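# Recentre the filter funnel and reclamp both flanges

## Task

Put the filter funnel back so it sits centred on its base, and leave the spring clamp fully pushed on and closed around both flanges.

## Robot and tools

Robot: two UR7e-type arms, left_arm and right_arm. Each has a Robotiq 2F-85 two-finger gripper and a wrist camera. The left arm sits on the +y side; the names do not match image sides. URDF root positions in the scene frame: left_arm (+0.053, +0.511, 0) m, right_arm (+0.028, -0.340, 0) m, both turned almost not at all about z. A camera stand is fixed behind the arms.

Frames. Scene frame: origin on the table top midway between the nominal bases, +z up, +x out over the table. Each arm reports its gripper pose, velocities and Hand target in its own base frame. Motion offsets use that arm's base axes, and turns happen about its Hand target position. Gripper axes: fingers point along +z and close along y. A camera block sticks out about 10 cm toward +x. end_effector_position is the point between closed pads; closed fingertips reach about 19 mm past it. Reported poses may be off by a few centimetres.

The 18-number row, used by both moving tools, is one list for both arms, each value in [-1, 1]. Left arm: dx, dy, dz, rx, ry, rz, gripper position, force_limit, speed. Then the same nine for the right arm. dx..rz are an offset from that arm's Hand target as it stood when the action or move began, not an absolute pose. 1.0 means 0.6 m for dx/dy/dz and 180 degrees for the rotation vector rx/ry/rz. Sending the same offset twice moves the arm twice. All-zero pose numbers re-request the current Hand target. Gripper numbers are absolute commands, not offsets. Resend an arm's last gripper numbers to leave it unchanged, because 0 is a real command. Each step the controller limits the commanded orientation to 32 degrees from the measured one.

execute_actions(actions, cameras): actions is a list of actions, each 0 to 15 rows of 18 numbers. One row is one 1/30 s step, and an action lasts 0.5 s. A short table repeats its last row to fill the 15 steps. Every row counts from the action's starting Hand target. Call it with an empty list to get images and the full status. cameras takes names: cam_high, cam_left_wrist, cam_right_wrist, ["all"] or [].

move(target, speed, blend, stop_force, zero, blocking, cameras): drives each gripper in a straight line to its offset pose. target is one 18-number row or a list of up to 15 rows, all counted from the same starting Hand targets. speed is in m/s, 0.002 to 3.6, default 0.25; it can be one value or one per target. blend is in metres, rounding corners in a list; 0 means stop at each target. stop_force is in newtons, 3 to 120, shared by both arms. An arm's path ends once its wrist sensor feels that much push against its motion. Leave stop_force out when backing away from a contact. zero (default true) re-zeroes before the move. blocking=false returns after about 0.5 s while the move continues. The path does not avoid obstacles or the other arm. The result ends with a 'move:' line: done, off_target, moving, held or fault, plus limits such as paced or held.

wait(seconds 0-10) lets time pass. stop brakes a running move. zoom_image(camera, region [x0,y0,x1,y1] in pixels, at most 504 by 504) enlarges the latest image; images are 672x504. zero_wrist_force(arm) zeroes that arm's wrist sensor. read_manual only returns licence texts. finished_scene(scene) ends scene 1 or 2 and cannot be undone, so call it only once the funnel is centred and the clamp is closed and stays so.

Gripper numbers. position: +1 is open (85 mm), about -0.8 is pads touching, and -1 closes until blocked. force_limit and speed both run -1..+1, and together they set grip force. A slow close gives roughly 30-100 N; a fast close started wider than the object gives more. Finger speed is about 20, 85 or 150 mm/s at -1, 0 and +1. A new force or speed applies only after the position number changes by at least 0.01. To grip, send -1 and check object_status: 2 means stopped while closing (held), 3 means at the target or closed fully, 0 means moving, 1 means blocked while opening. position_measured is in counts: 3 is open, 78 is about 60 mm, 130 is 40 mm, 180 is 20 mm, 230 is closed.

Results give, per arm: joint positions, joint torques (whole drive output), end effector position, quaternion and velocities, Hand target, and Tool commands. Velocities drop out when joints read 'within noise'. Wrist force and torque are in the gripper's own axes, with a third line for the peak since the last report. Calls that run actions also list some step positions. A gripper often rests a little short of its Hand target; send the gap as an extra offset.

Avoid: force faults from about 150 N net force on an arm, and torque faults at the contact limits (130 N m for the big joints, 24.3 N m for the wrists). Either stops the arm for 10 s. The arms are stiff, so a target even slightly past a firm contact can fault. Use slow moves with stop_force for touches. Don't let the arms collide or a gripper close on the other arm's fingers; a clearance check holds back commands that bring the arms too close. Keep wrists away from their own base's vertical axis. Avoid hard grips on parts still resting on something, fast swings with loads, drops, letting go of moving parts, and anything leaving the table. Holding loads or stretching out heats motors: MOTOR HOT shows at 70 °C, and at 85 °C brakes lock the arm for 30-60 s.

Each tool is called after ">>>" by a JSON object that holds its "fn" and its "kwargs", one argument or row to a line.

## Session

>>> {"fn": "execute_actions", "kwargs": {
  "actions": []
}}

Scene clock: 0.00 s.
left_arm: end_effector_position=(+0.2077, -0.1578, +0.2739) position_measured=3 object_status=3 end_effector_quat_wxyz=(-0.115, +0.758, +0.608, +0.206) | right_arm: end_effector_position=(+0.7066, +0.1317, +0.1285) position_measured=3 object_status=3 end_effector_quat_wxyz=(-0.087, -0.280, +0.950, -0.104)
Joint positions: left_arm=[-1.463 -2.061 2.046 -1.129 -1.351 0.279] | right_arm=[3.578 -2.258 -1.128 -1.533 1.392 -0.118]
Joint velocities: within noise
Joint torques (N m): no reading
Wrist force (N): no reading
Wrist torque (N m): no reading
Wrist force, peak (N): no reading
Hand target: left_arm +0.2077, -0.1578, +0.2739; -0.115, +0.758, +0.608, +0.206 | right_arm +0.7066, +0.1317, +0.1285; -0.087, -0.280, +0.950, -0.104
Tool commands: left_gripper/position=+1.0 left_gripper/force_limit=+1.0 left_gripper/speed=+1.0 right_gripper/position=+1.0 right_gripper/force_limit=+1.0 right_gripper/speed=+1.0
camera_calibration:
cam_left_wrist: T_world_to_cam=[[0.967508, -0.238225, 0.0847142, -0.258265], [-0.22544, -0.964498, -0.137554, -0.0482878], [0.114476, 0.113987, -0.986865, 0.394843], [0, 0, 0, 1]] pos_world=[0.193788, -0.153106, 0.404893]
cam_right_wrist: T_world_to_cam=[[-0.551165, 0.824501, -0.128125, 0.302657], [0.818303, 0.564137, 0.110139, -0.644757], [0.163089, -0.0441406, -0.985623, 0.142944], [0, 0, 0, 1]] pos_world=[0.671107, 0.1205, 0.25068]

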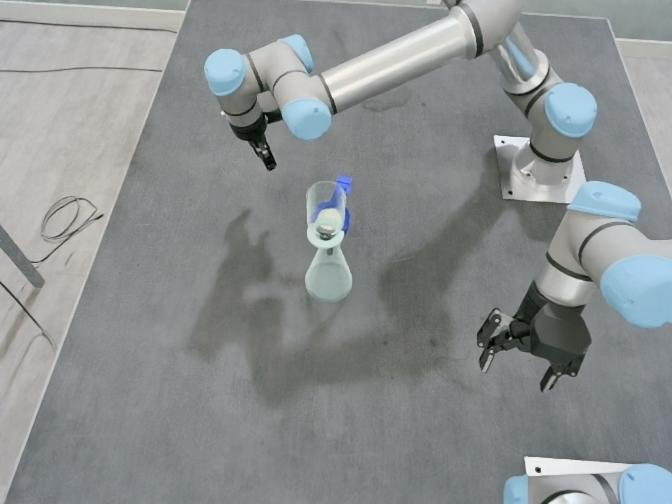

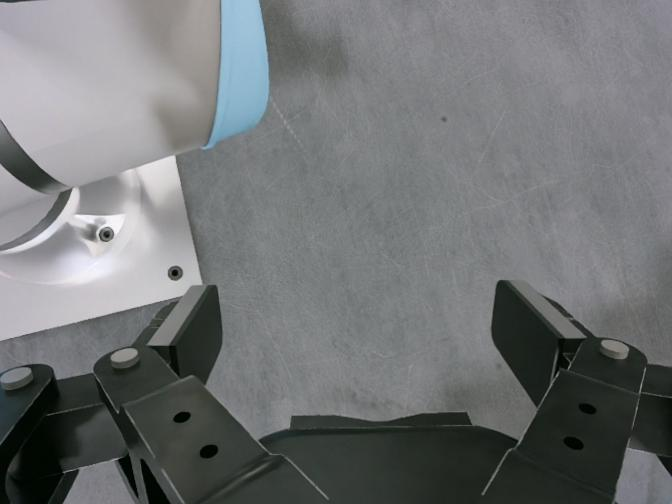

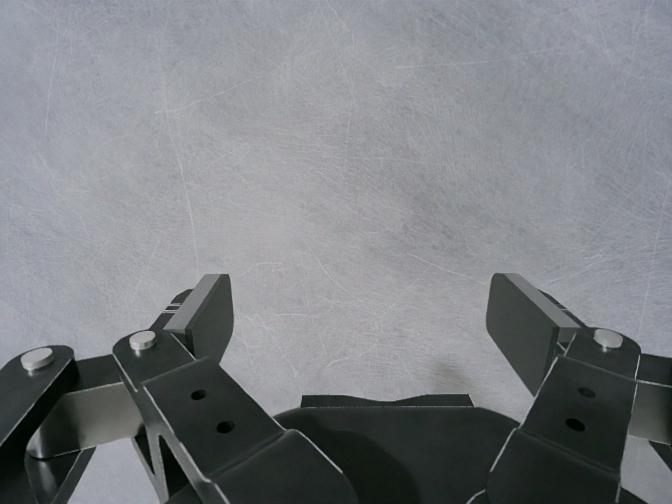

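>>> {"fn": "zoom_image", "kwargs": {
  "camera": "cam_high",
  "region": [280, 165, 380, 305]
}}

Scaled by 3.600.

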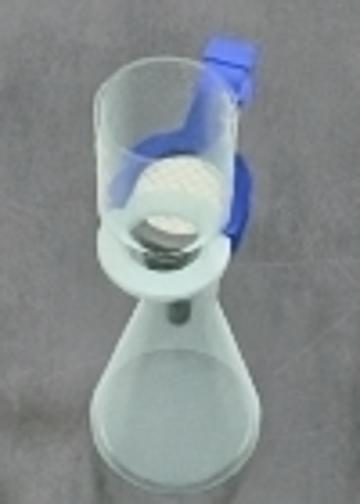

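>>> {"fn": "move", "kwargs": {
  "target": [0.3605,-0.17,0.477,0.053,-0.4897,-0.2245,1,1,1,-0.351,0.109,0.1725,0.5647,0.0481,-0.2361,1,1,1],
  "speed": 0.5
}}

>>> {"fn": "move", "kwargs": {
  "target": [0.053,0.012,-0.425,0.2815,-0.084,-0.3079,1,1,1,0,0,0,0,0,0,1,1,1],
  "speed": 0.5,
  "cameras": ["all"]
}}

Scene clock: 89.57 s.
left_arm: end_effector_position=(+0.3624, -0.2308, +0.4787) position_measured=3 object_status=3 end_effector_quat_wxyz=(+0.227, +0.653, +0.367, +0.623) | right_arm: end_effector_position=(+0.5774, +0.1710, +0.1926) position_measured=3 object_status=3 end_effector_quat_wxyz=(+0.003, -0.082, +0.900, +0.429)
Joint positions: left_arm=[-1.655 -1.988 1.865 -0.343 -0.275 -0.41] | right_arm=[3.322 -1.939 -1.784 -0.874 2.451 0.052]
Joint torques (N m): left_arm=[-7.98 -18.97 -13.93 0.51 3.16 -1.08] | right_arm=[7.97 25.03 17.67 4.66 4.24 -2.28]
Wrist force (N): left_arm=[0.0 -0.4 0.0] | right_arm=[-0.5 2.0 0.7]
Wrist torque (N m): left_arm=[0.07 -0.07 0.02] | right_arm=[0.18 -0.08 0.20]
Wrist force, peak (N): left_arm=[0.1 -0.5 1.2] | right_arm=[1.0 4.8 -0.3]
Hand target: left_arm +0.3624, -0.2308, +0.4787; +0.227, +0.653, +0.367, +0.623 (not the last commanded pose) | right_arm +0.5773, +0.1710, +0.1926; +0.002, -0.082, +0.900, +0.429 (not the last commanded pose)
Off the commanded pose: left_arm 0.106 m, 28 deg | right_arm 0.094 m, 43 deg.
move: held (right_arm; a check stopped the path), off_target (left_arm; braked when a check withheld steps of right_arm); limits=held
pose unreachable (right arm): on one or more control steps of this call, first in action 0 (counted from 0), this arm could not follow its commanded pose, so it was not sent that pose on those steps. It may still have moved: this result reports where it is.
cause: moving toward the commanded pose would bring two parts of the arm too close to each other (its gripper and another part of the arm, with joints 4 (wrist 1) to 6 (wrist 3) between them, 8 mm apart when it was first held).

Scene clock: 91.57 s.
left_arm: end_effector_position=(+0.3942, -0.2236, +0.2238) position_measured=3 object_status=3 end_effector_quat_wxyz=(+0.234, +0.694, -0.288, +0.617) | right_arm: end_effector_position=(+0.5773, +0.1710, +0.1926) position_measured=3 object_status=3 end_effector_quat_wxyz=(+0.002, -0.082, +0.900, +0.429)
Joint positions: left_arm=[-0.9 -1.944 2.487 -0.413 1.428 0.012] | right_arm=[3.322 -1.939 -1.784 -0.874 2.451 0.052]
Joint torques (N m): left_arm=[10.73 0.01 -12.03 -2.55 2.4 1.35] | right_arm=[7.94 24.21 9.41 4.63 4.14 -1.69]
Wrist force (N): left_arm=[-0.6 1.1 0.4] | right_arm=[-0.6 2.2 0.7]
Wrist torque (N m): left_arm=[0.05 -0.04 0.21] | right_arm=[0.21 -0.07 0.20]
Wrist force, peak (N): left_arm=[-1.8 0.6 -0.4] | right_arm=[-0.7 2.4 0.6]
Hand target: left_arm +0.3942, -0.2236, +0.2237; +0.234, +0.694, -0.288, +0.617 | right_arm +0.5773, +0.1710, +0.1926; +0.002, -0.082, +0.900, +0.429
Off the commanded pose: left_arm 0.000 m, 0 deg | right_arm 0.000 m, 0 deg.
move: done
camera_calibration:
cam_left_wrist: T_world_to_cam=[[-0.694862, -0.718553, -0.0291076, 0.123129], [-0.302115, 0.328406, -0.894917, 0.412221], [0.652605, -0.61305, -0.445282, -0.164411], [0, 0, 0, 1]] pos_world=[0.317391, -0.147693, 0.299278]
cam_right_wrist: T_world_to_cam=[[-0.152707, 0.602559, 0.783329, -0.160363], [0.952717, -0.120936, 0.278756, -0.561102], [0.2627, 0.788858, -0.5556, -0.0538106], [0, 0, 0, 1]] pos_world=[0.524219, 0.0712193, 0.25213]

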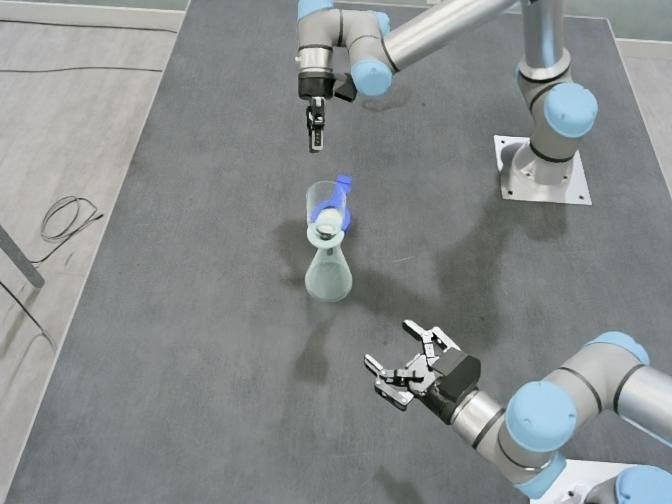

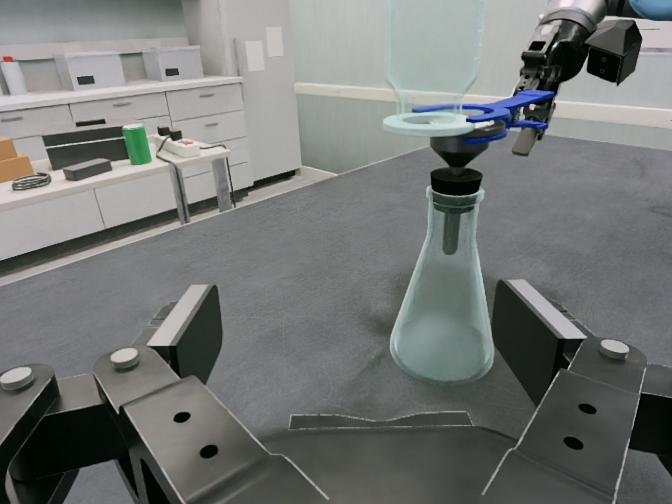

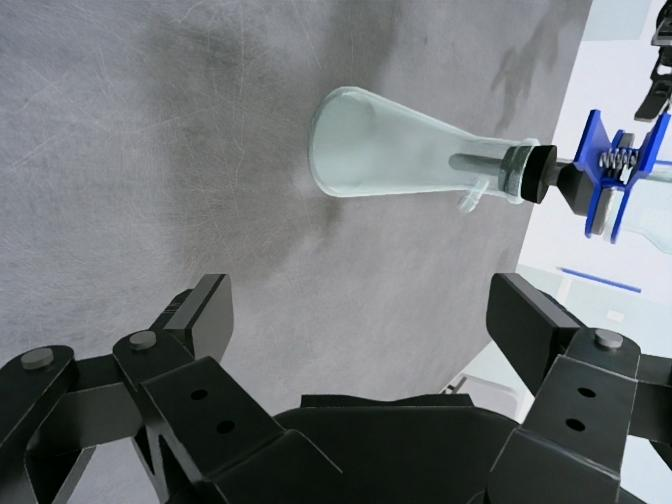

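>>> {"fn": "move", "kwargs": {
  "target": [0.103,-0.049,0.1355,-0.04,-0.0145,-0.1468,1,1,1,-0.177,0.0883,0.0707,0.2223,-0.019,-0.1964,1,1,1],
  "speed": 0.4,
  "cameras": ["all"]
}}

>>> {"fn": "zoom_image", "kwargs": {
  "camera": "cam_right_wrist",
  "region": [170, 50, 500, 300]
}}

>>> {"fn": "zoom_image", "kwargs": {
  "camera": "cam_left_wrist",
  "region": [200, 120, 480, 400]
}}

Scene clock: 138.03 s.
left_arm: end_effector_position=(+0.4049, -0.2287, +0.2377) position_measured=3 object_status=3 end_effector_quat_wxyz=(+0.265, +0.677, -0.310, +0.613) | right_arm: end_effector_position=(+0.5739, +0.1727, +0.1938) position_measured=3 object_status=3 end_effector_quat_wxyz=(+0.007, -0.075, +0.896, +0.438)
Joint positions: left_arm=[-0.762 -1.878 2.423 -0.436 1.646 0.029] | right_arm=[3.32 -1.933 -1.81 -0.827 2.47 0.081]
Joint torques (N m): left_arm=[9 -17.81 -18.67 -0.39 2.04 -1.29] | right_arm=[7.47 26.17 34.06 4.66 -0.58 -2.2]
Wrist force (N): left_arm=[0.0 0.9 -0.1] | right_arm=[-0.6 2.2 0.8]
Wrist torque (N m): left_arm=[0.00 -0.11 0.11] | right_arm=[0.20 -0.08 0.21]
Wrist force, peak (N): left_arm=[-1.2 1.6 -0.4] | right_arm=[0.8 3.4 0.9]
Hand target: left_arm +0.4049, -0.2287, +0.2378; +0.265, +0.677, -0.310, +0.613 (not the last commanded pose) | right_arm +0.5739, +0.1727, +0.1938; +0.007, -0.075, +0.896, +0.438 (not the last commanded pose)
Off the commanded pose: left_arm 0.088 m, 23 deg | right_arm 0.122 m, 52 deg.
move: held (right_arm; a check stopped the path), off_target (left_arm; braked when a check withheld steps of right_arm); limits=held
pose unreachable (right arm): on one or more control steps of this call, first in action 0 (counted from 0), this arm could not follow its commanded pose, so it was not sent that pose on those steps. It may still have moved: this result reports where it is.
cause: moving toward the commanded pose would bring two parts of the arm too close to each other (its gripper and another part of the arm, with joints 4 (wrist 1) to 6 (wrist 3) between them, 5 mm apart when it was first held).
camera_calibration:
cam_left_wrist: T_world_to_cam=[[-0.749754, -0.661419, -0.0198622, 0.160463], [-0.268709, 0.331752, -0.904288, 0.419108], [0.604702, -0.672656, -0.426461, -0.166962], [0, 0, 0, 1]] pos_world=[0.333888, -0.145215, 0.310978]
cam_right_wrist: T_world_to_cam=[[-0.14308, 0.588028, 0.796085, -0.168395], [0.950304, -0.143091, 0.276491, -0.55235], [0.276497, 0.796083, -0.538332, -0.0660818], [0, 0, 0, 1]] pos_world=[0.519078, 0.0725916, 0.251203]

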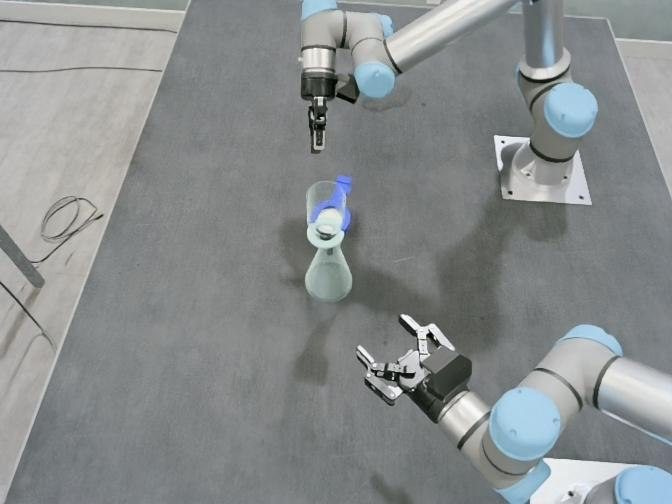

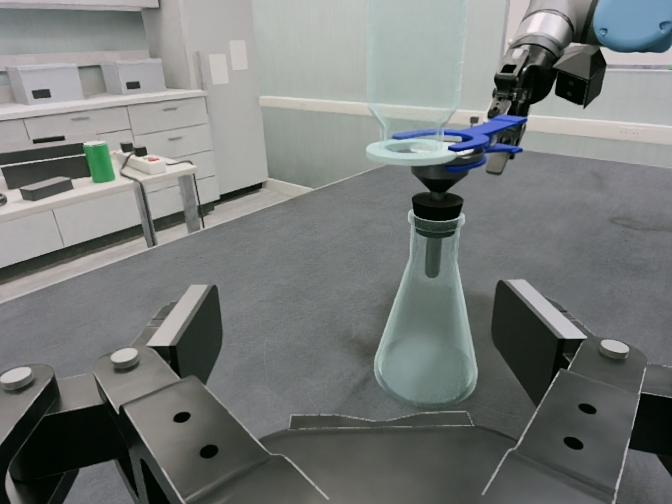

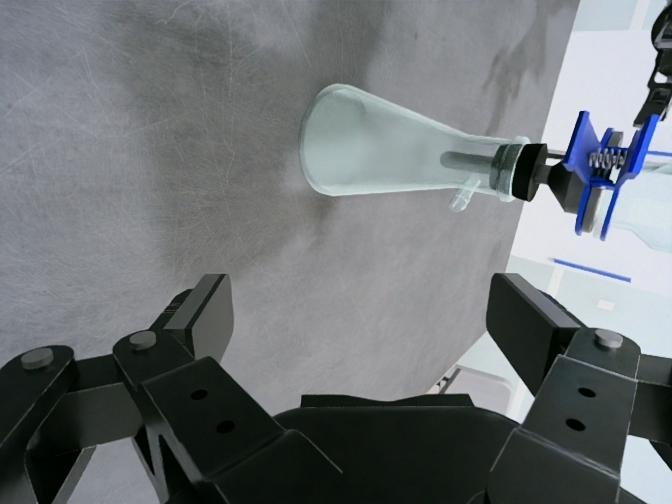

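Scaled by 1.527.

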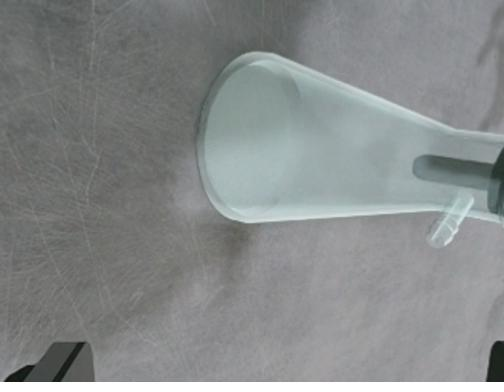

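Scaled by 1.800.

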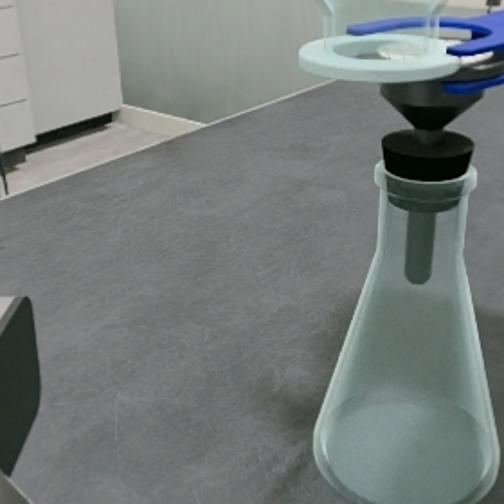

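>>> {"fn": "move", "kwargs": {
  "target": [0.0852,-0.0405,0.1122,-0.033,-0.012,-0.1206,1,1,1,0.3735,-0.0912,0.2637,0.2131,-0.0666,-0.3245,1,1,1],
  "speed": 0.5
}}

>>> {"fn": "move", "kwargs": {
  "target": [0,0,0,0,0,0,1,1,1,-0.545,0.1767,-0.195,0,0,0.1389,1,1,1],
  "speed": 0.5,
  "cameras": ["all"]
}}

>>> {"fn": "zoom_image", "kwargs": {
  "camera": "cam_right_wrist",
  "region": [210, 50, 490, 300]
}}

>>> {"fn": "zoom_image", "kwargs": {
  "camera": "cam_left_wrist",
  "region": [200, 120, 480, 400]
}}

Scene clock: 181.60 s.
left_arm: end_effector_position=(+0.4129, -0.2324, +0.2482) position_measured=3 object_status=3 end_effector_quat_wxyz=(+0.287, +0.663, -0.325, +0.609) | right_arm: end_effector_position=(+0.5791, +0.1715, +0.1976) position_measured=3 object_status=3 end_effector_quat_wxyz=(+0.015, -0.066, +0.893, +0.445)
Joint positions: left_arm=[-0.677 -1.83 2.372 -0.448 1.789 0.036] | right_arm=[3.314 -1.938 -1.81 -0.793 2.481 0.109]
Joint torques (N m): left_arm=[-2.18 -24.18 -14.17 -0.34 1.57 -1.16] | right_arm=[7.68 44.74 17.62 3.76 -0.58 -2.24]
Wrist force (N): left_arm=[-0.3 0.9 0.2] | right_arm=[-0.5 2.4 0.8]
Wrist torque (N m): left_arm=[0.01 -0.07 0.02] | right_arm=[0.23 -0.09 0.22]
Wrist force, peak (N): left_arm=[-0.7 1.2 -0.6] | right_arm=[-2.4 1.6 -2.5]
Hand target: left_arm +0.4129, -0.2324, +0.2482; +0.288, +0.663, -0.325, +0.609 (not the last commanded pose) | right_arm +0.5791, +0.1715, +0.1976; +0.015, -0.066, +0.893, +0.445 (not the last commanded pose)
Off the commanded pose: left_arm 0.074 m, 19 deg | right_arm 0.273 m, 69 deg.
move: held (right_arm; a check stopped the path), off_target (left_arm; braked when a check withheld steps of right_arm); limits=held
pose unreachable (right arm): on one or more control steps of this call, first in action 0 (counted from 0), this arm could not follow its commanded pose, so it was not sent that pose on those steps. It may still have moved: this result reports where it is.
cause: moving toward the commanded pose would bring two parts of the arm too close to each other (its gripper and another part of the arm, with joints 4 (wrist 1) to 6 (wrist 3) between them, 4 mm apart when it was first held).

Scene clock: 182.97 s.
left_arm: end_effector_position=(+0.4129, -0.2324, +0.2482) position_measured=3 object_status=3 end_effector_quat_wxyz=(+0.288, +0.663, -0.325, +0.609) | right_arm: end_effector_position=(+0.2521, +0.2775, +0.0806) position_measured=3 object_status=3 end_effector_quat_wxyz=(-0.082, -0.258, +0.858, +0.437)
Joint positions: left_arm=[-0.677 -1.83 2.372 -0.448 1.789 0.035] | right_arm=[3.791 -1.785 -2.546 -0.158 2.473 0.175]
Joint torques (N m): left_arm=[-10.08 -23.67 -12.07 -0.34 2.22 -1.31] | right_arm=[8.07 32.96 13.18 4.57 4.15 0.71]
Wrist force (N): left_arm=[0.0 0.9 0.4] | right_arm=[-0.9 3.0 0.6]
Wrist torque (N m): left_arm=[0.00 -0.11 0.03] | right_arm=[0.29 0.02 0.17]
Wrist force, peak (N): left_arm=[-0.1 1.1 0.3] | right_arm=[1.3 3.5 3.1]
Hand target: left_arm +0.4129, -0.2324, +0.2482; +0.288, +0.663, -0.325, +0.609 | right_arm +0.2521, +0.2775, +0.0806; -0.082, -0.258, +0.858, +0.437
Off the commanded pose: left_arm 0.000 m, 0 deg | right_arm 0.000 m, 0 deg.
move: done
camera_calibration:
cam_left_wrist: T_world_to_cam=[[-0.787252, -0.616471, -0.0140566, 0.188567], [-0.243845, 0.332174, -0.911153, 0.423515], [0.566369, -0.71388, -0.411828, -0.167213], [0, 0, 0, 1]] pos_world=[0.346426, -0.143804, 0.319674]
cam_right_wrist: T_world_to_cam=[[-0.366384, 0.468056, 0.804168, -0.0969408], [0.927926, 0.24759, 0.278662, -0.303168], [-0.0686745, 0.848306, -0.525034, -0.0500893], [0, 0, 0, 1]] pos_world=[0.24236, 0.162926, 0.13614]

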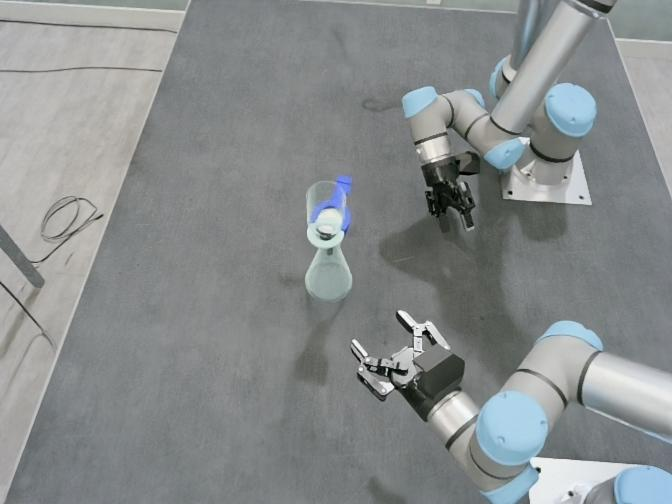

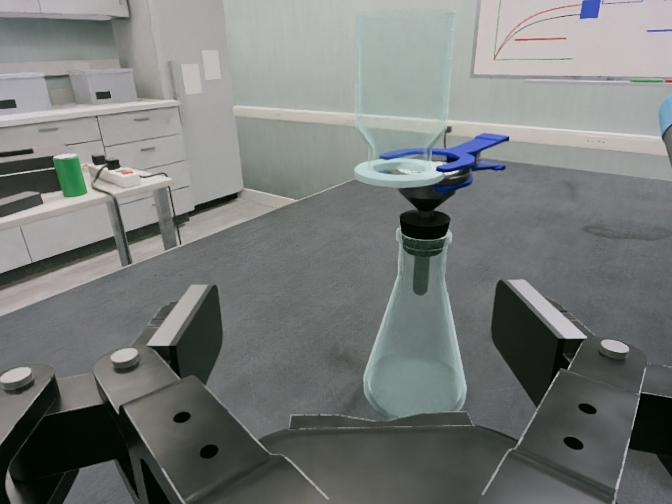

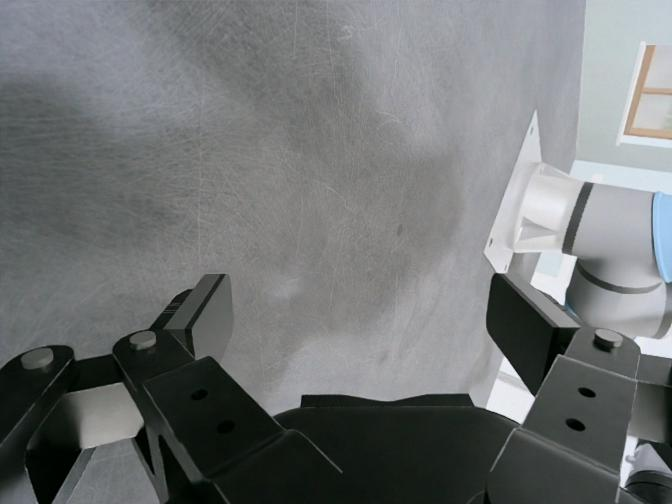

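Scaled by 1.800.

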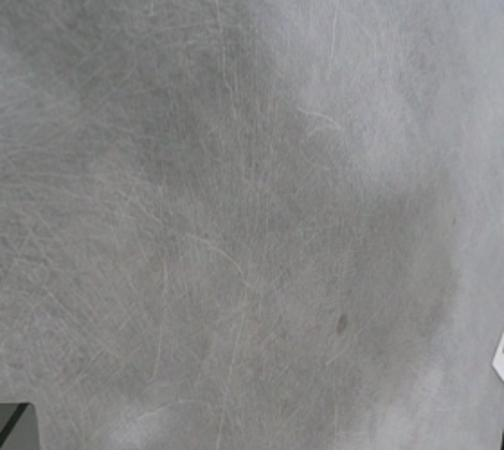

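Scaled by 1.800.

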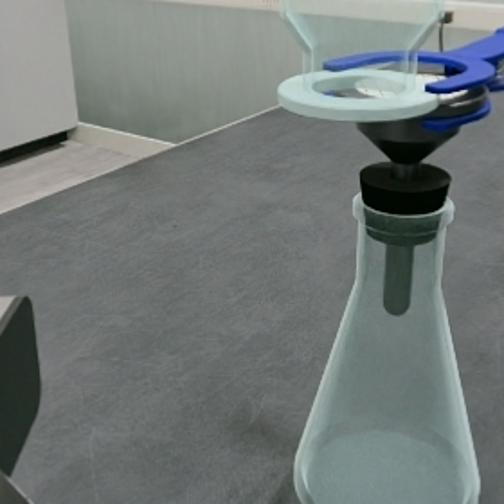

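>>> {"fn": "move", "kwargs": {
  "target": [0.045,-0.1243,0.0947,-0.028,-0.0134,-0.05,1,1,1,0.1667,-0.0458,0.199,-0.1625,0.3142,-0.2689,1,1,1],
  "speed": 0.5,
  "cameras": ["cam_left_wrist"]
}}

Scene clock: 246.43 s.
left_arm: end_effector_position=(+0.4197, -0.2512, +0.2625) position_measured=3 object_status=3 end_effector_quat_wxyz=(+0.305, +0.650, -0.333, +0.611) | right_arm: end_effector_position=(+0.2621, +0.2747, +0.0929) position_measured=3 object_status=3 end_effector_quat_wxyz=(-0.111, -0.196, +0.873, +0.432)
Joint positions: left_arm=[-0.679 -1.797 2.324 -0.457 1.828 0.028] | right_arm=[3.766 -1.745 -2.517 -0.253 2.48 0.281]
Joint torques (N m): left_arm=[-5.9 -25.28 -12.79 -1.48 -1.47 -0.02] | right_arm=[7.49 6.34 1.61 2.07 -0.72 2.09]
Wrist force (N): left_arm=[-0.1 1.0 0.4] | right_arm=[-0.6 2.6 0.7]
Wrist torque (N m): left_arm=[0.02 -0.11 0.22] | right_arm=[0.23 -0.02 0.19]
Wrist force, peak (N): left_arm=[0.0 0.8 0.9] | right_arm=[-2.6 4.8 -2.6]
Hand target: left_arm +0.4196, -0.2511, +0.2624; +0.305, +0.650, -0.333, +0.611 (not the last commanded pose) | right_arm +0.2621, +0.2747, +0.0929; -0.111, -0.196, +0.873, +0.432 (not the last commanded pose)
Off the commanded pose: left_arm 0.073 m, 8 deg | right_arm 0.142 m, 72 deg.
move: held (right_arm; a check stopped the path), off_target (left_arm; braked when a check withheld steps of right_arm); limits=held
pose unreachable (right arm): on one or more control steps of this call, first in action 0 (counted from 0), this arm could not follow its commanded pose, so it was not sent that pose on those steps. It may still have moved: this result reports where it is.
cause: moving toward the commanded pose would bring two parts of the arm too close to each other (its gripper and another part of the arm, with joints 4 (wrist 1) to 6 (wrist 3) between them, 2 mm apart when it was first held).
camera_calibration:
cam_left_wrist: T_world_to_cam=[[-0.81093, -0.585072, -0.0091348, 0.199079], [-0.221332, 0.32115, -0.920801, 0.434728], [0.541669, -0.744683, -0.389925, -0.18173], [0, 0, 0, 1]] pos_world=[0.356096, -0.158468, 0.331255]
Images, in order (width x height): cam_left_wrist 672x504.

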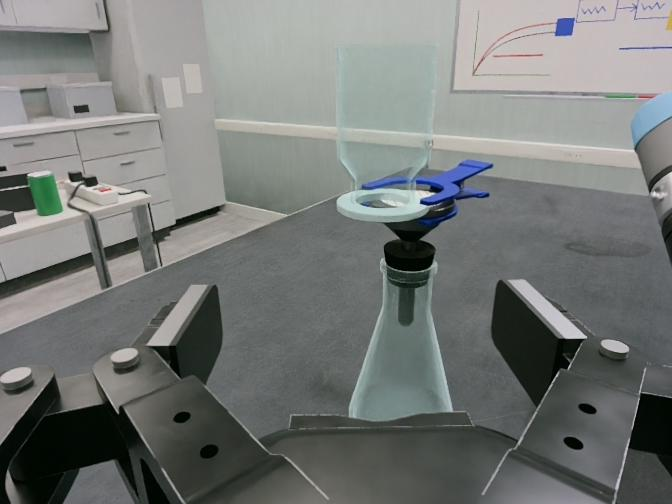

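>>> {"fn": "move", "kwargs": {
  "target": [0.034,-0.0932,0.071,-0.0197,-0.0089,-0.0351,1,1,1,0.195,-0.166,0.15,-0.1768,-0.1275,-0.0436,1,1,1],
  "speed": 0.5
}}

>>> {"fn": "move", "kwargs": {
  "target": [0,0,0,0,0,0,1,1,1,0.14,0.0967,0.0867,0.4282,-0.0003,-0.208,1,1,1],
  "speed": 0.5,
  "cameras": ["all"]
}}

Scene clock: 284.20 s.
left_arm: end_effector_position=(+0.4400, -0.3071, +0.3050) position_measured=3 object_status=3 end_effector_quat_wxyz=(+0.354, +0.613, -0.354, +0.612) | right_arm: end_effector_position=(+0.3790, +0.1752, +0.1830) position_measured=3 object_status=3 end_effector_quat_wxyz=(+0.042, -0.180, +0.973, +0.137)
Joint positions: left_arm=[-0.691 -1.7 2.174 -0.473 1.927 0] | right_arm=[3.766 -1.353 -2.23 -0.931 1.782 0.28]
Joint torques (N m): left_arm=[4.01 -31.04 -13.89 -0.71 -1.8 1.25] | right_arm=[-8.27 -0.98 17.04 2.38 -1.71 -2.31]
Wrist force (N): left_arm=[0.4 1.1 0.4] | right_arm=[-1.1 1.3 -0.7]
Wrist torque (N m): left_arm=[0.05 -0.13 0.18] | right_arm=[0.11 0.08 0.02]
Wrist force, peak (N): left_arm=[0.7 0.9 0.9] | right_arm=[-0.2 2.1 2.5]
Hand target: left_arm +0.4400, -0.3070, +0.3050; +0.353, +0.613, -0.354, +0.612 | right_arm +0.3791, +0.1751, +0.1829; +0.042, -0.180, +0.973, +0.137
Off the commanded pose: left_arm 0.000 m, 0 deg | right_arm 0.000 m, 0 deg.
move: done

Scene clock: 286.30 s.
left_arm: end_effector_position=(+0.4400, -0.3070, +0.3050) position_measured=3 object_status=3 end_effector_quat_wxyz=(+0.353, +0.613, -0.354, +0.612) | right_arm: end_effector_position=(+0.4630, +0.2331, +0.2350) position_measured=3 object_status=3 end_effector_quat_wxyz=(+0.182, +0.183, +0.683, +0.683)
Joint positions: left_arm=[-0.691 -1.7 2.174 -0.473 1.927 0] | right_arm=[3.582 -2.143 -2.371 1.372 2.179 1.572]
Joint torques (N m): left_arm=[10.4 -30.54 -13.19 -0.47 -1.58 1.25] | right_arm=[-0.06 28.62 -5.73 3.46 -2.03 2.3]
Wrist force (N): left_arm=[0.1 0.7 0.1] | right_arm=[0.2 2.0 3.1]
Wrist torque (N m): left_arm=[0.01 -0.09 0.16] | right_arm=[0.18 -0.16 0.11]
Wrist force, peak (N): left_arm=[0.5 1.1 0.5] | right_arm=[0.4 1.6 3.7]
Hand target: left_arm +0.4400, -0.3070, +0.3050; +0.353, +0.613, -0.354, +0.612 | right_arm +0.4631, +0.2331, +0.2349; +0.182, +0.183, +0.683, +0.683
Off the commanded pose: left_arm 0.000 m, 0 deg | right_arm 0.000 m, 0 deg.
move: done
camera_calibration:
cam_left_wrist: T_world_to_cam=[[-0.87018, -0.492733, 0.000632955, 0.234807], [-0.161795, 0.284521, -0.944918, 0.466241], [0.465413, -0.822351, -0.327306, -0.227068], [0, 0, 0, 1]] pos_world=[0.38544, -0.203688, 0.36609]
cam_right_wrist: T_world_to_cam=[[-0.0128625, -0.0162202, 0.999786, -0.219807], [0.651372, -0.758748, -0.00392961, -0.101915], [0.758649, 0.651182, 0.0203248, -0.382127], [0, 0, 0, 1]] pos_world=[0.353457, 0.167941, 0.227126]

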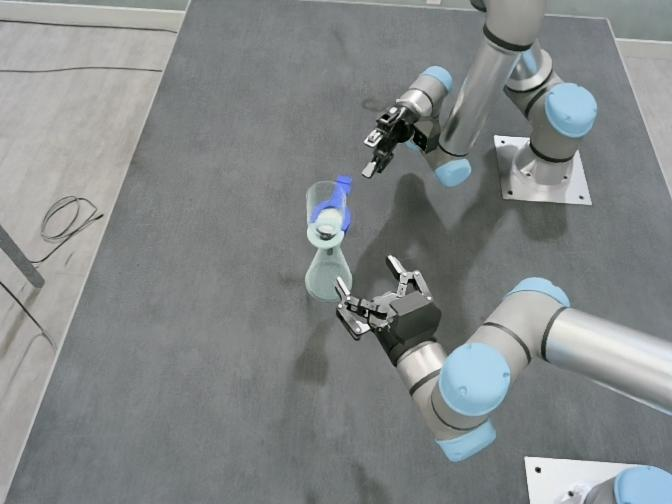

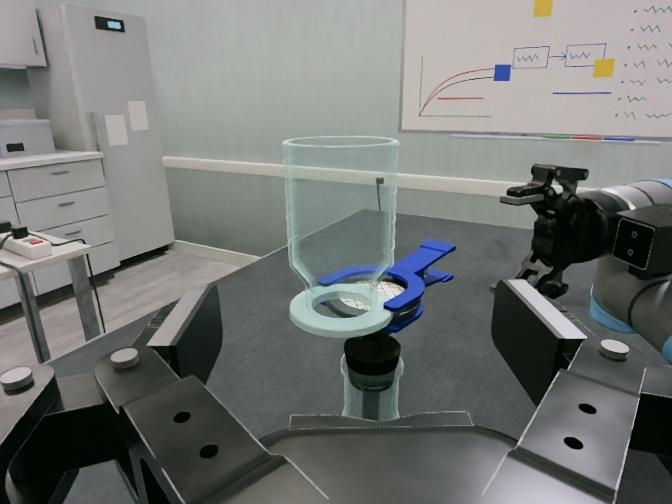

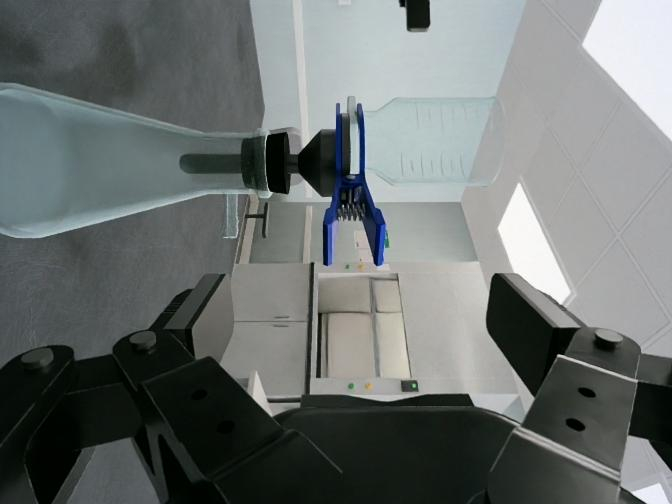

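>>> {"fn": "move", "kwargs": {
  "target": [
    [0.0682,-0.1147,0,0,0,0,1,1,1,0.048,0.002,0.0067,0,0,0.0444,1,1,1],
    [0.1173,-0.1998,0,0,0,0,1,1,1,0.0703,0.1165,0.0067,0,0,0.0444,1,1,1],
    [0.1173,-0.1998,0,0,0,0,-1,-1,-1,0.0703,0.1165,0.0067,0,0,0.0444,1,1,1]
  ],
  "speed": [0.2,0.12,0.12],
  "blend": [0.01,0,0],
  "cameras": ["all"]
}}

Scene clock: 328.53 s.
left_arm: end_effector_position=(+0.4777, -0.3704, +0.3050) position_measured=3 object_status=3 end_effector_quat_wxyz=(+0.354, +0.613, -0.354, +0.612) | right_arm: end_effector_position=(+0.4799, +0.2332, +0.2374) position_measured=3 object_status=3 end_effector_quat_wxyz=(+0.155, +0.156, +0.690, +0.690)
Joint positions: left_arm=[-0.76 -1.552 2.036 -0.483 1.858 0] | right_arm=[3.513 -2.164 -2.271 1.294 2.327 1.572]
Joint torques (N m): left_arm=[6.37 -20.1 -27.58 -1.59 1.34 -1.1] | right_arm=[8.2 43.96 -3.57 3.38 -2.06 2.27]
Wrist force (N): left_arm=[0.1 0.9 0.0] | right_arm=[-0.2 1.9 2.9]
Wrist torque (N m): left_arm=[0.03 -0.06 0.18] | right_arm=[0.14 -0.07 -0.01]
Wrist force, peak (N): left_arm=[0.1 0.7 -2.2] | right_arm=[-1.7 2.5 4.1]
Hand target: left_arm +0.4778, -0.3705, +0.3050; +0.353, +0.613, -0.354, +0.612 (not the last commanded pose) | right_arm +0.4799, +0.2332, +0.2375; +0.155, +0.156, +0.690, +0.690 (not the last commanded pose)
Tool commands: left_gripper/position=+1.0 left_gripper/force_limit=+1.0 left_gripper/speed=+1.0 right_gripper/position=+1.0 right_gripper/force_limit=+1.0 right_gripper/speed=+1.0
Off the commanded pose: left_arm 0.065 m, 0 deg | right_arm 0.074 m, 3 deg.
move: held (right_arm; a check stopped the path), off_target (left_arm; braked when a check withheld steps of right_arm); path passed 0 of 3 targets; target 3's new numbers were not sent; limits=held
pose unreachable (right arm): on one or more control steps of this call, first in action 0 (counted from 0), this arm could not follow its commanded pose, so it was not sent that pose on those steps. It may still have moved: this result reports where it is.
cause: moving toward the commanded pose would bring two parts of the arm too close to each other (its gripper and another part of the arm, with joints 4 (wrist 1) to 6 (wrist 3) between them, 5 mm apart when it was first held).
camera_calibration:
cam_left_wrist: T_world_to_cam=[[-0.870214, -0.492673, 0.000698059, 0.23638], [-0.16188, 0.284593, -0.944882, 0.490327], [0.465319, -0.822363, -0.327411, -0.296709], [0, 0, 0, 1]] pos_world=[0.42314, -0.267088, 0.36599]
cam_right_wrist: T_world_to_cam=[[-0.011321, -0.017686, 0.999779, -0.222401], [0.709575, -0.704616, -0.00442971, -0.15323], [0.704539, 0.709369, 0.0205265, -0.382669], [0, 0, 0, 1]] pos_world=[0.375816, 0.159552, 0.229528]

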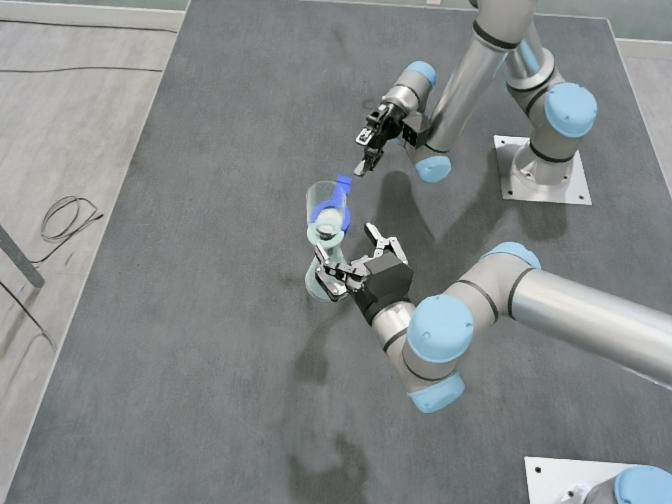

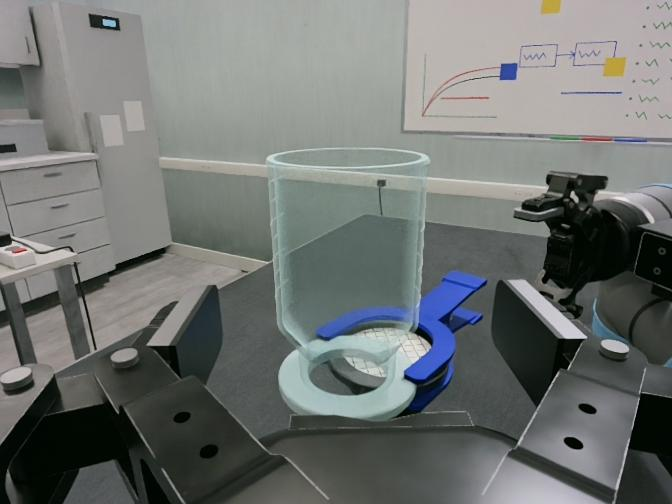

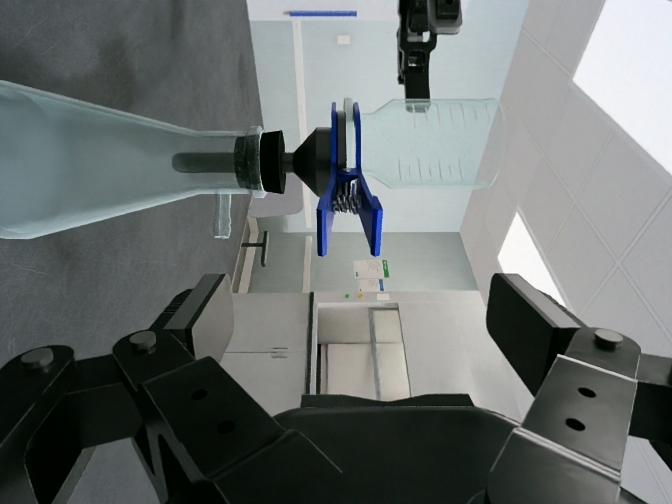

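>>> {"fn": "move", "kwargs": {
  "target": [
    [0.027,-0.047,0,0,0,0,1,1,1,0.0195,0.0167,0.0017,0,0,-0.0257,1,1,1],
    [0.0545,-0.0942,0,0,0,0,1,1,1,0.0422,0.1162,0.0025,0,0,-0.0257,1,1,1],
    [0.0545,-0.0942,0,0,0,0,-1,-1,-1,0.0422,0.1162,0.0025,0,0,-0.0257,1,1,1]
  ],
  "speed": [0.15,0.12,0.12],
  "blend": [0.01,0,0],
  "cameras": ["all"]
}}

Scene clock: 345.33 s.
left_arm: end_effector_position=(+0.5105, -0.4270, +0.3050) position_measured=59 object_status=2 end_effector_quat_wxyz=(+0.353, +0.613, -0.354, +0.612) | right_arm: end_effector_position=(+0.5052, +0.3029, +0.2390) position_measured=3 object_status=3 end_effector_quat_wxyz=(+0.183, +0.183, +0.683, +0.683)
Joint positions: left_arm=[-0.804 -1.423 1.893 -0.47 1.814 0] | right_arm=[3.705 -2.174 -2.227 1.259 2.054 1.572]
Joint torques (N m): left_arm=[7.91 -41.9 -14.6 -2.83 2.33 -0.12] | right_arm=[8.14 49.86 -2.25 0.97 -2.24 -2.05]
Wrist force (N): left_arm=[0.5 0.1 -1.2] | right_arm=[-0.2 2.1 2.8]
Wrist torque (N m): left_arm=[0.01 0.01 0.12] | right_arm=[0.15 -0.08 0.01]
Wrist force, peak (N): left_arm=[0.0 1.0 -2.1] | right_arm=[0.6 2.1 4.2]
Hand target: left_arm +0.5105, -0.4270, +0.3050; +0.353, +0.613, -0.354, +0.612 | right_arm +0.5052, +0.3029, +0.2390; +0.183, +0.183, +0.683, +0.683
Off the commanded pose: left_arm 0.000 m, 0 deg | right_arm 0.000 m, 0 deg.
move: done
camera_calibration:
cam_left_wrist: T_world_to_cam=[[-0.87014, -0.492805, 0.000604035, 0.236995], [-0.161787, 0.284507, -0.944924, 0.511784], [0.465491, -0.822313, -0.32729, -0.358592], [0, 0, 0, 1]] pos_world=[0.45594, -0.323688, 0.36609]
cam_right_wrist: T_world_to_cam=[[-0.0128512, -0.0167036, 0.999778, -0.22202], [0.650462, -0.759526, -0.00432857, -0.0755102], [0.75943, 0.650262, 0.0206259, -0.459818], [0, 0, 0, 1]] pos_world=[0.395463, 0.237941, 0.231128]

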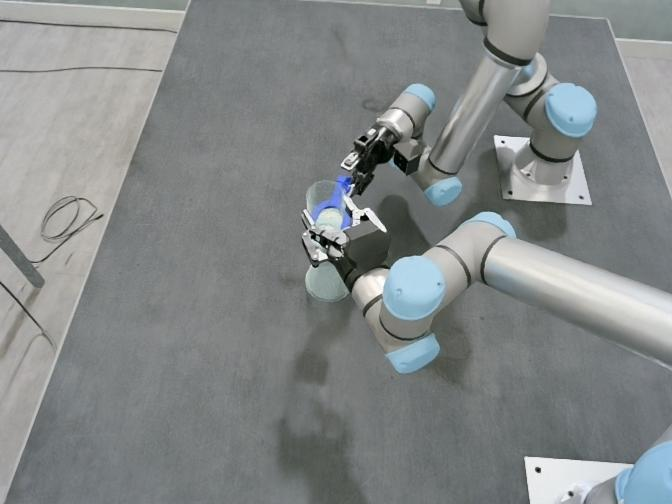

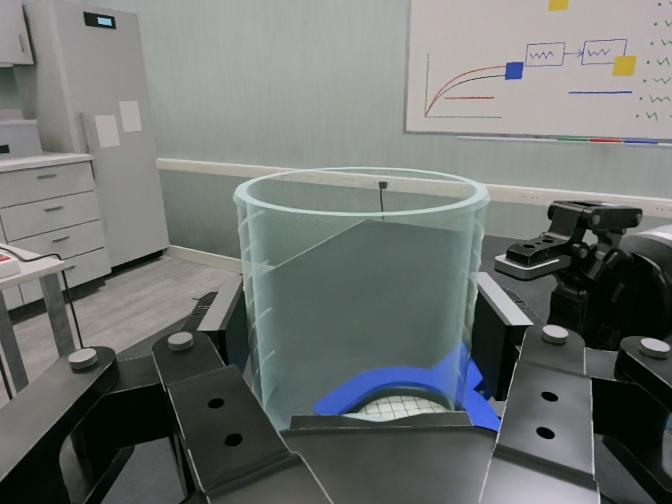

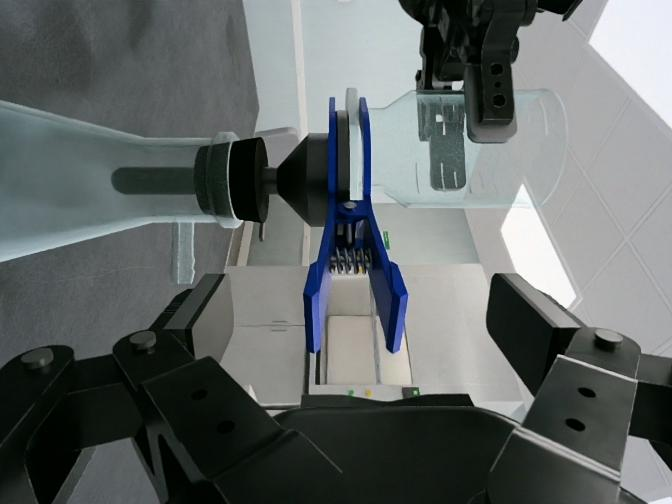

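>>> {"fn": "zoom_image", "kwargs": {
  "camera": "cam_high",
  "region": [300, 140, 400, 240]
}}

>>> {"fn": "zoom_image", "kwargs": {
  "camera": "cam_right_wrist",
  "region": [280, 60, 530, 370]
}}

Scaled by 5.040.

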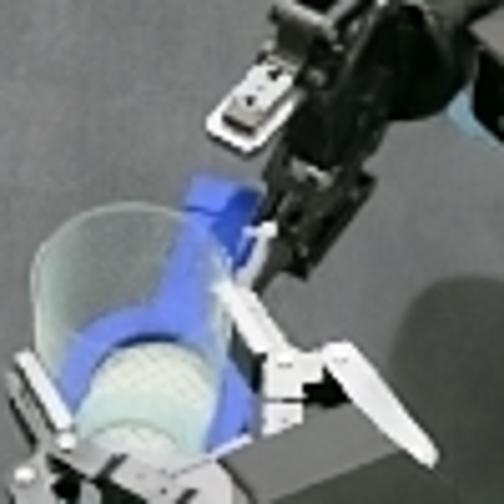

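Scaled by 1.626.

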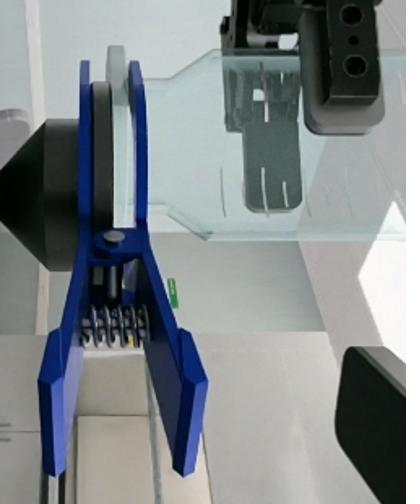

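>>> {"fn": "move", "kwargs": {
  "target": [
    [0,0,0.0067,0,0,0,-1,-1,-1,0.0125,0.01,0,0,0,0,1,1,1],
    [0,0,0.0067,0,0,0,-1,-1,-1,0.0125,0.01,0,0,0,0,-1,-1,-1]
  ],
  "speed": 0.05,
  "cameras": ["all"]
}}

>>> {"fn": "zoom_image", "kwargs": {
  "camera": "cam_right_wrist",
  "region": [290, 70, 410, 200]
}}

>>> {"fn": "zoom_image", "kwargs": {
  "camera": "cam_high",
  "region": [290, 160, 370, 240]
}}

Scene clock: 385.07 s.
left_arm: end_effector_position=(+0.5105, -0.4270, +0.3090) position_measured=59 object_status=2 end_effector_quat_wxyz=(+0.353, +0.613, -0.354, +0.612) | right_arm: end_effector_position=(+0.5127, +0.3089, +0.2390) position_measured=198 object_status=0 end_effector_quat_wxyz=(+0.183, +0.183, +0.683, +0.683)
Joint positions: left_arm=[-0.804 -1.427 1.887 -0.459 1.814 0] | right_arm=[3.708 -2.182 -2.201 1.243 2.051 1.572]
Joint torques (N m): left_arm=[-8.7 -27.6 -23.64 -1.53 1.93 0.84] | right_arm=[-7.55 49.4 2.58 3.46 2.53 -0.79]
Wrist force (N): left_arm=[-1.7 0.8 -0.3] | right_arm=[-0.1 -0.9 2.3]
Wrist torque (N m): left_arm=[0.02 -0.01 0.19] | right_arm=[0.30 -0.12 -0.05]
Wrist force, peak (N): left_arm=[-8.8 0.9 0.1] | right_arm=[-0.2 2.3 3.1]
Hand target: left_arm +0.5105, -0.4270, +0.3091; +0.353, +0.613, -0.354, +0.612 | right_arm +0.5127, +0.3089, +0.2390; +0.183, +0.183, +0.683, +0.683
Off the commanded pose: left_arm 0.000 m, 0 deg | right_arm 0.000 m, 0 deg.
move: done
camera_calibration:
cam_left_wrist: T_world_to_cam=[[-0.87018, -0.492733, 0.000632955, 0.237024], [-0.161795, 0.284521, -0.944918, 0.515569], [0.465413, -0.822351, -0.327306, -0.357253], [0, 0, 0, 1]] pos_world=[0.45594, -0.323688, 0.37009]
cam_right_wrist: T_world_to_cam=[[-0.0128512, -0.0167036, 0.999778, -0.221824], [0.650462, -0.759526, -0.00432857, -0.0758315], [0.75943, 0.650262, 0.0206259, -0.469415], [0, 0, 0, 1]] pos_world=[0.402963, 0.243941, 0.231128]

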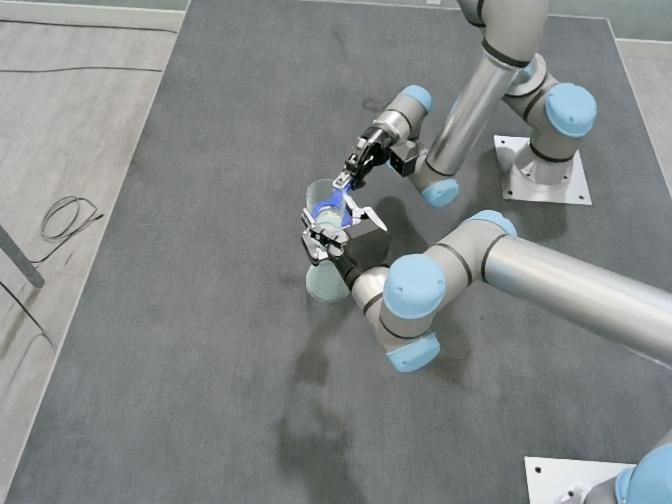

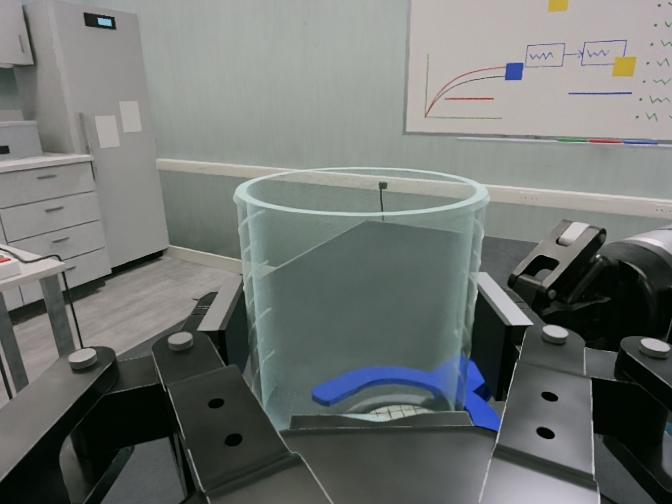

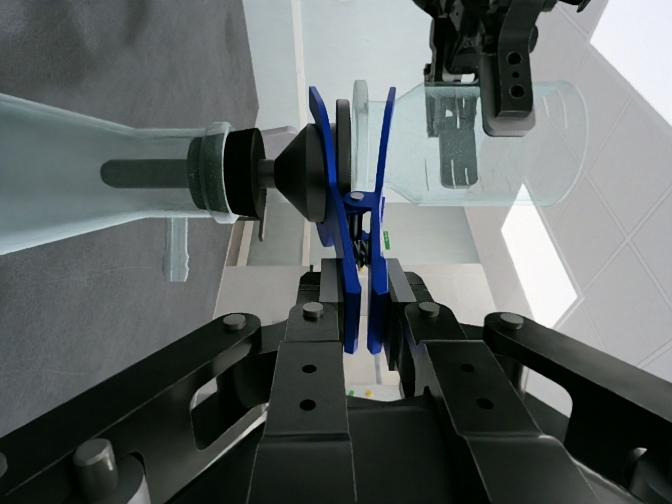

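Scaled by 3.877.

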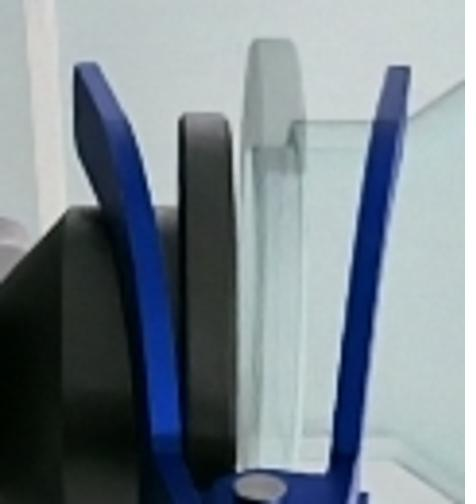

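Scaled by 6.300.

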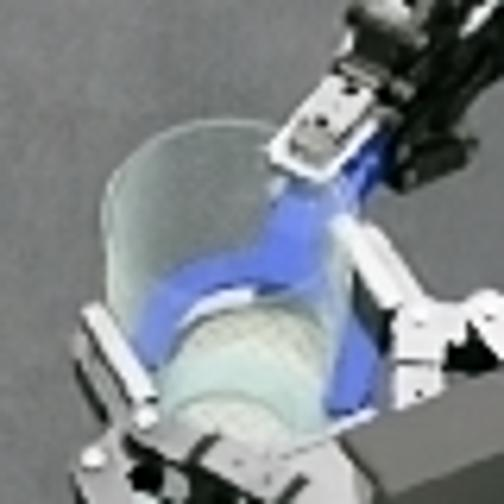

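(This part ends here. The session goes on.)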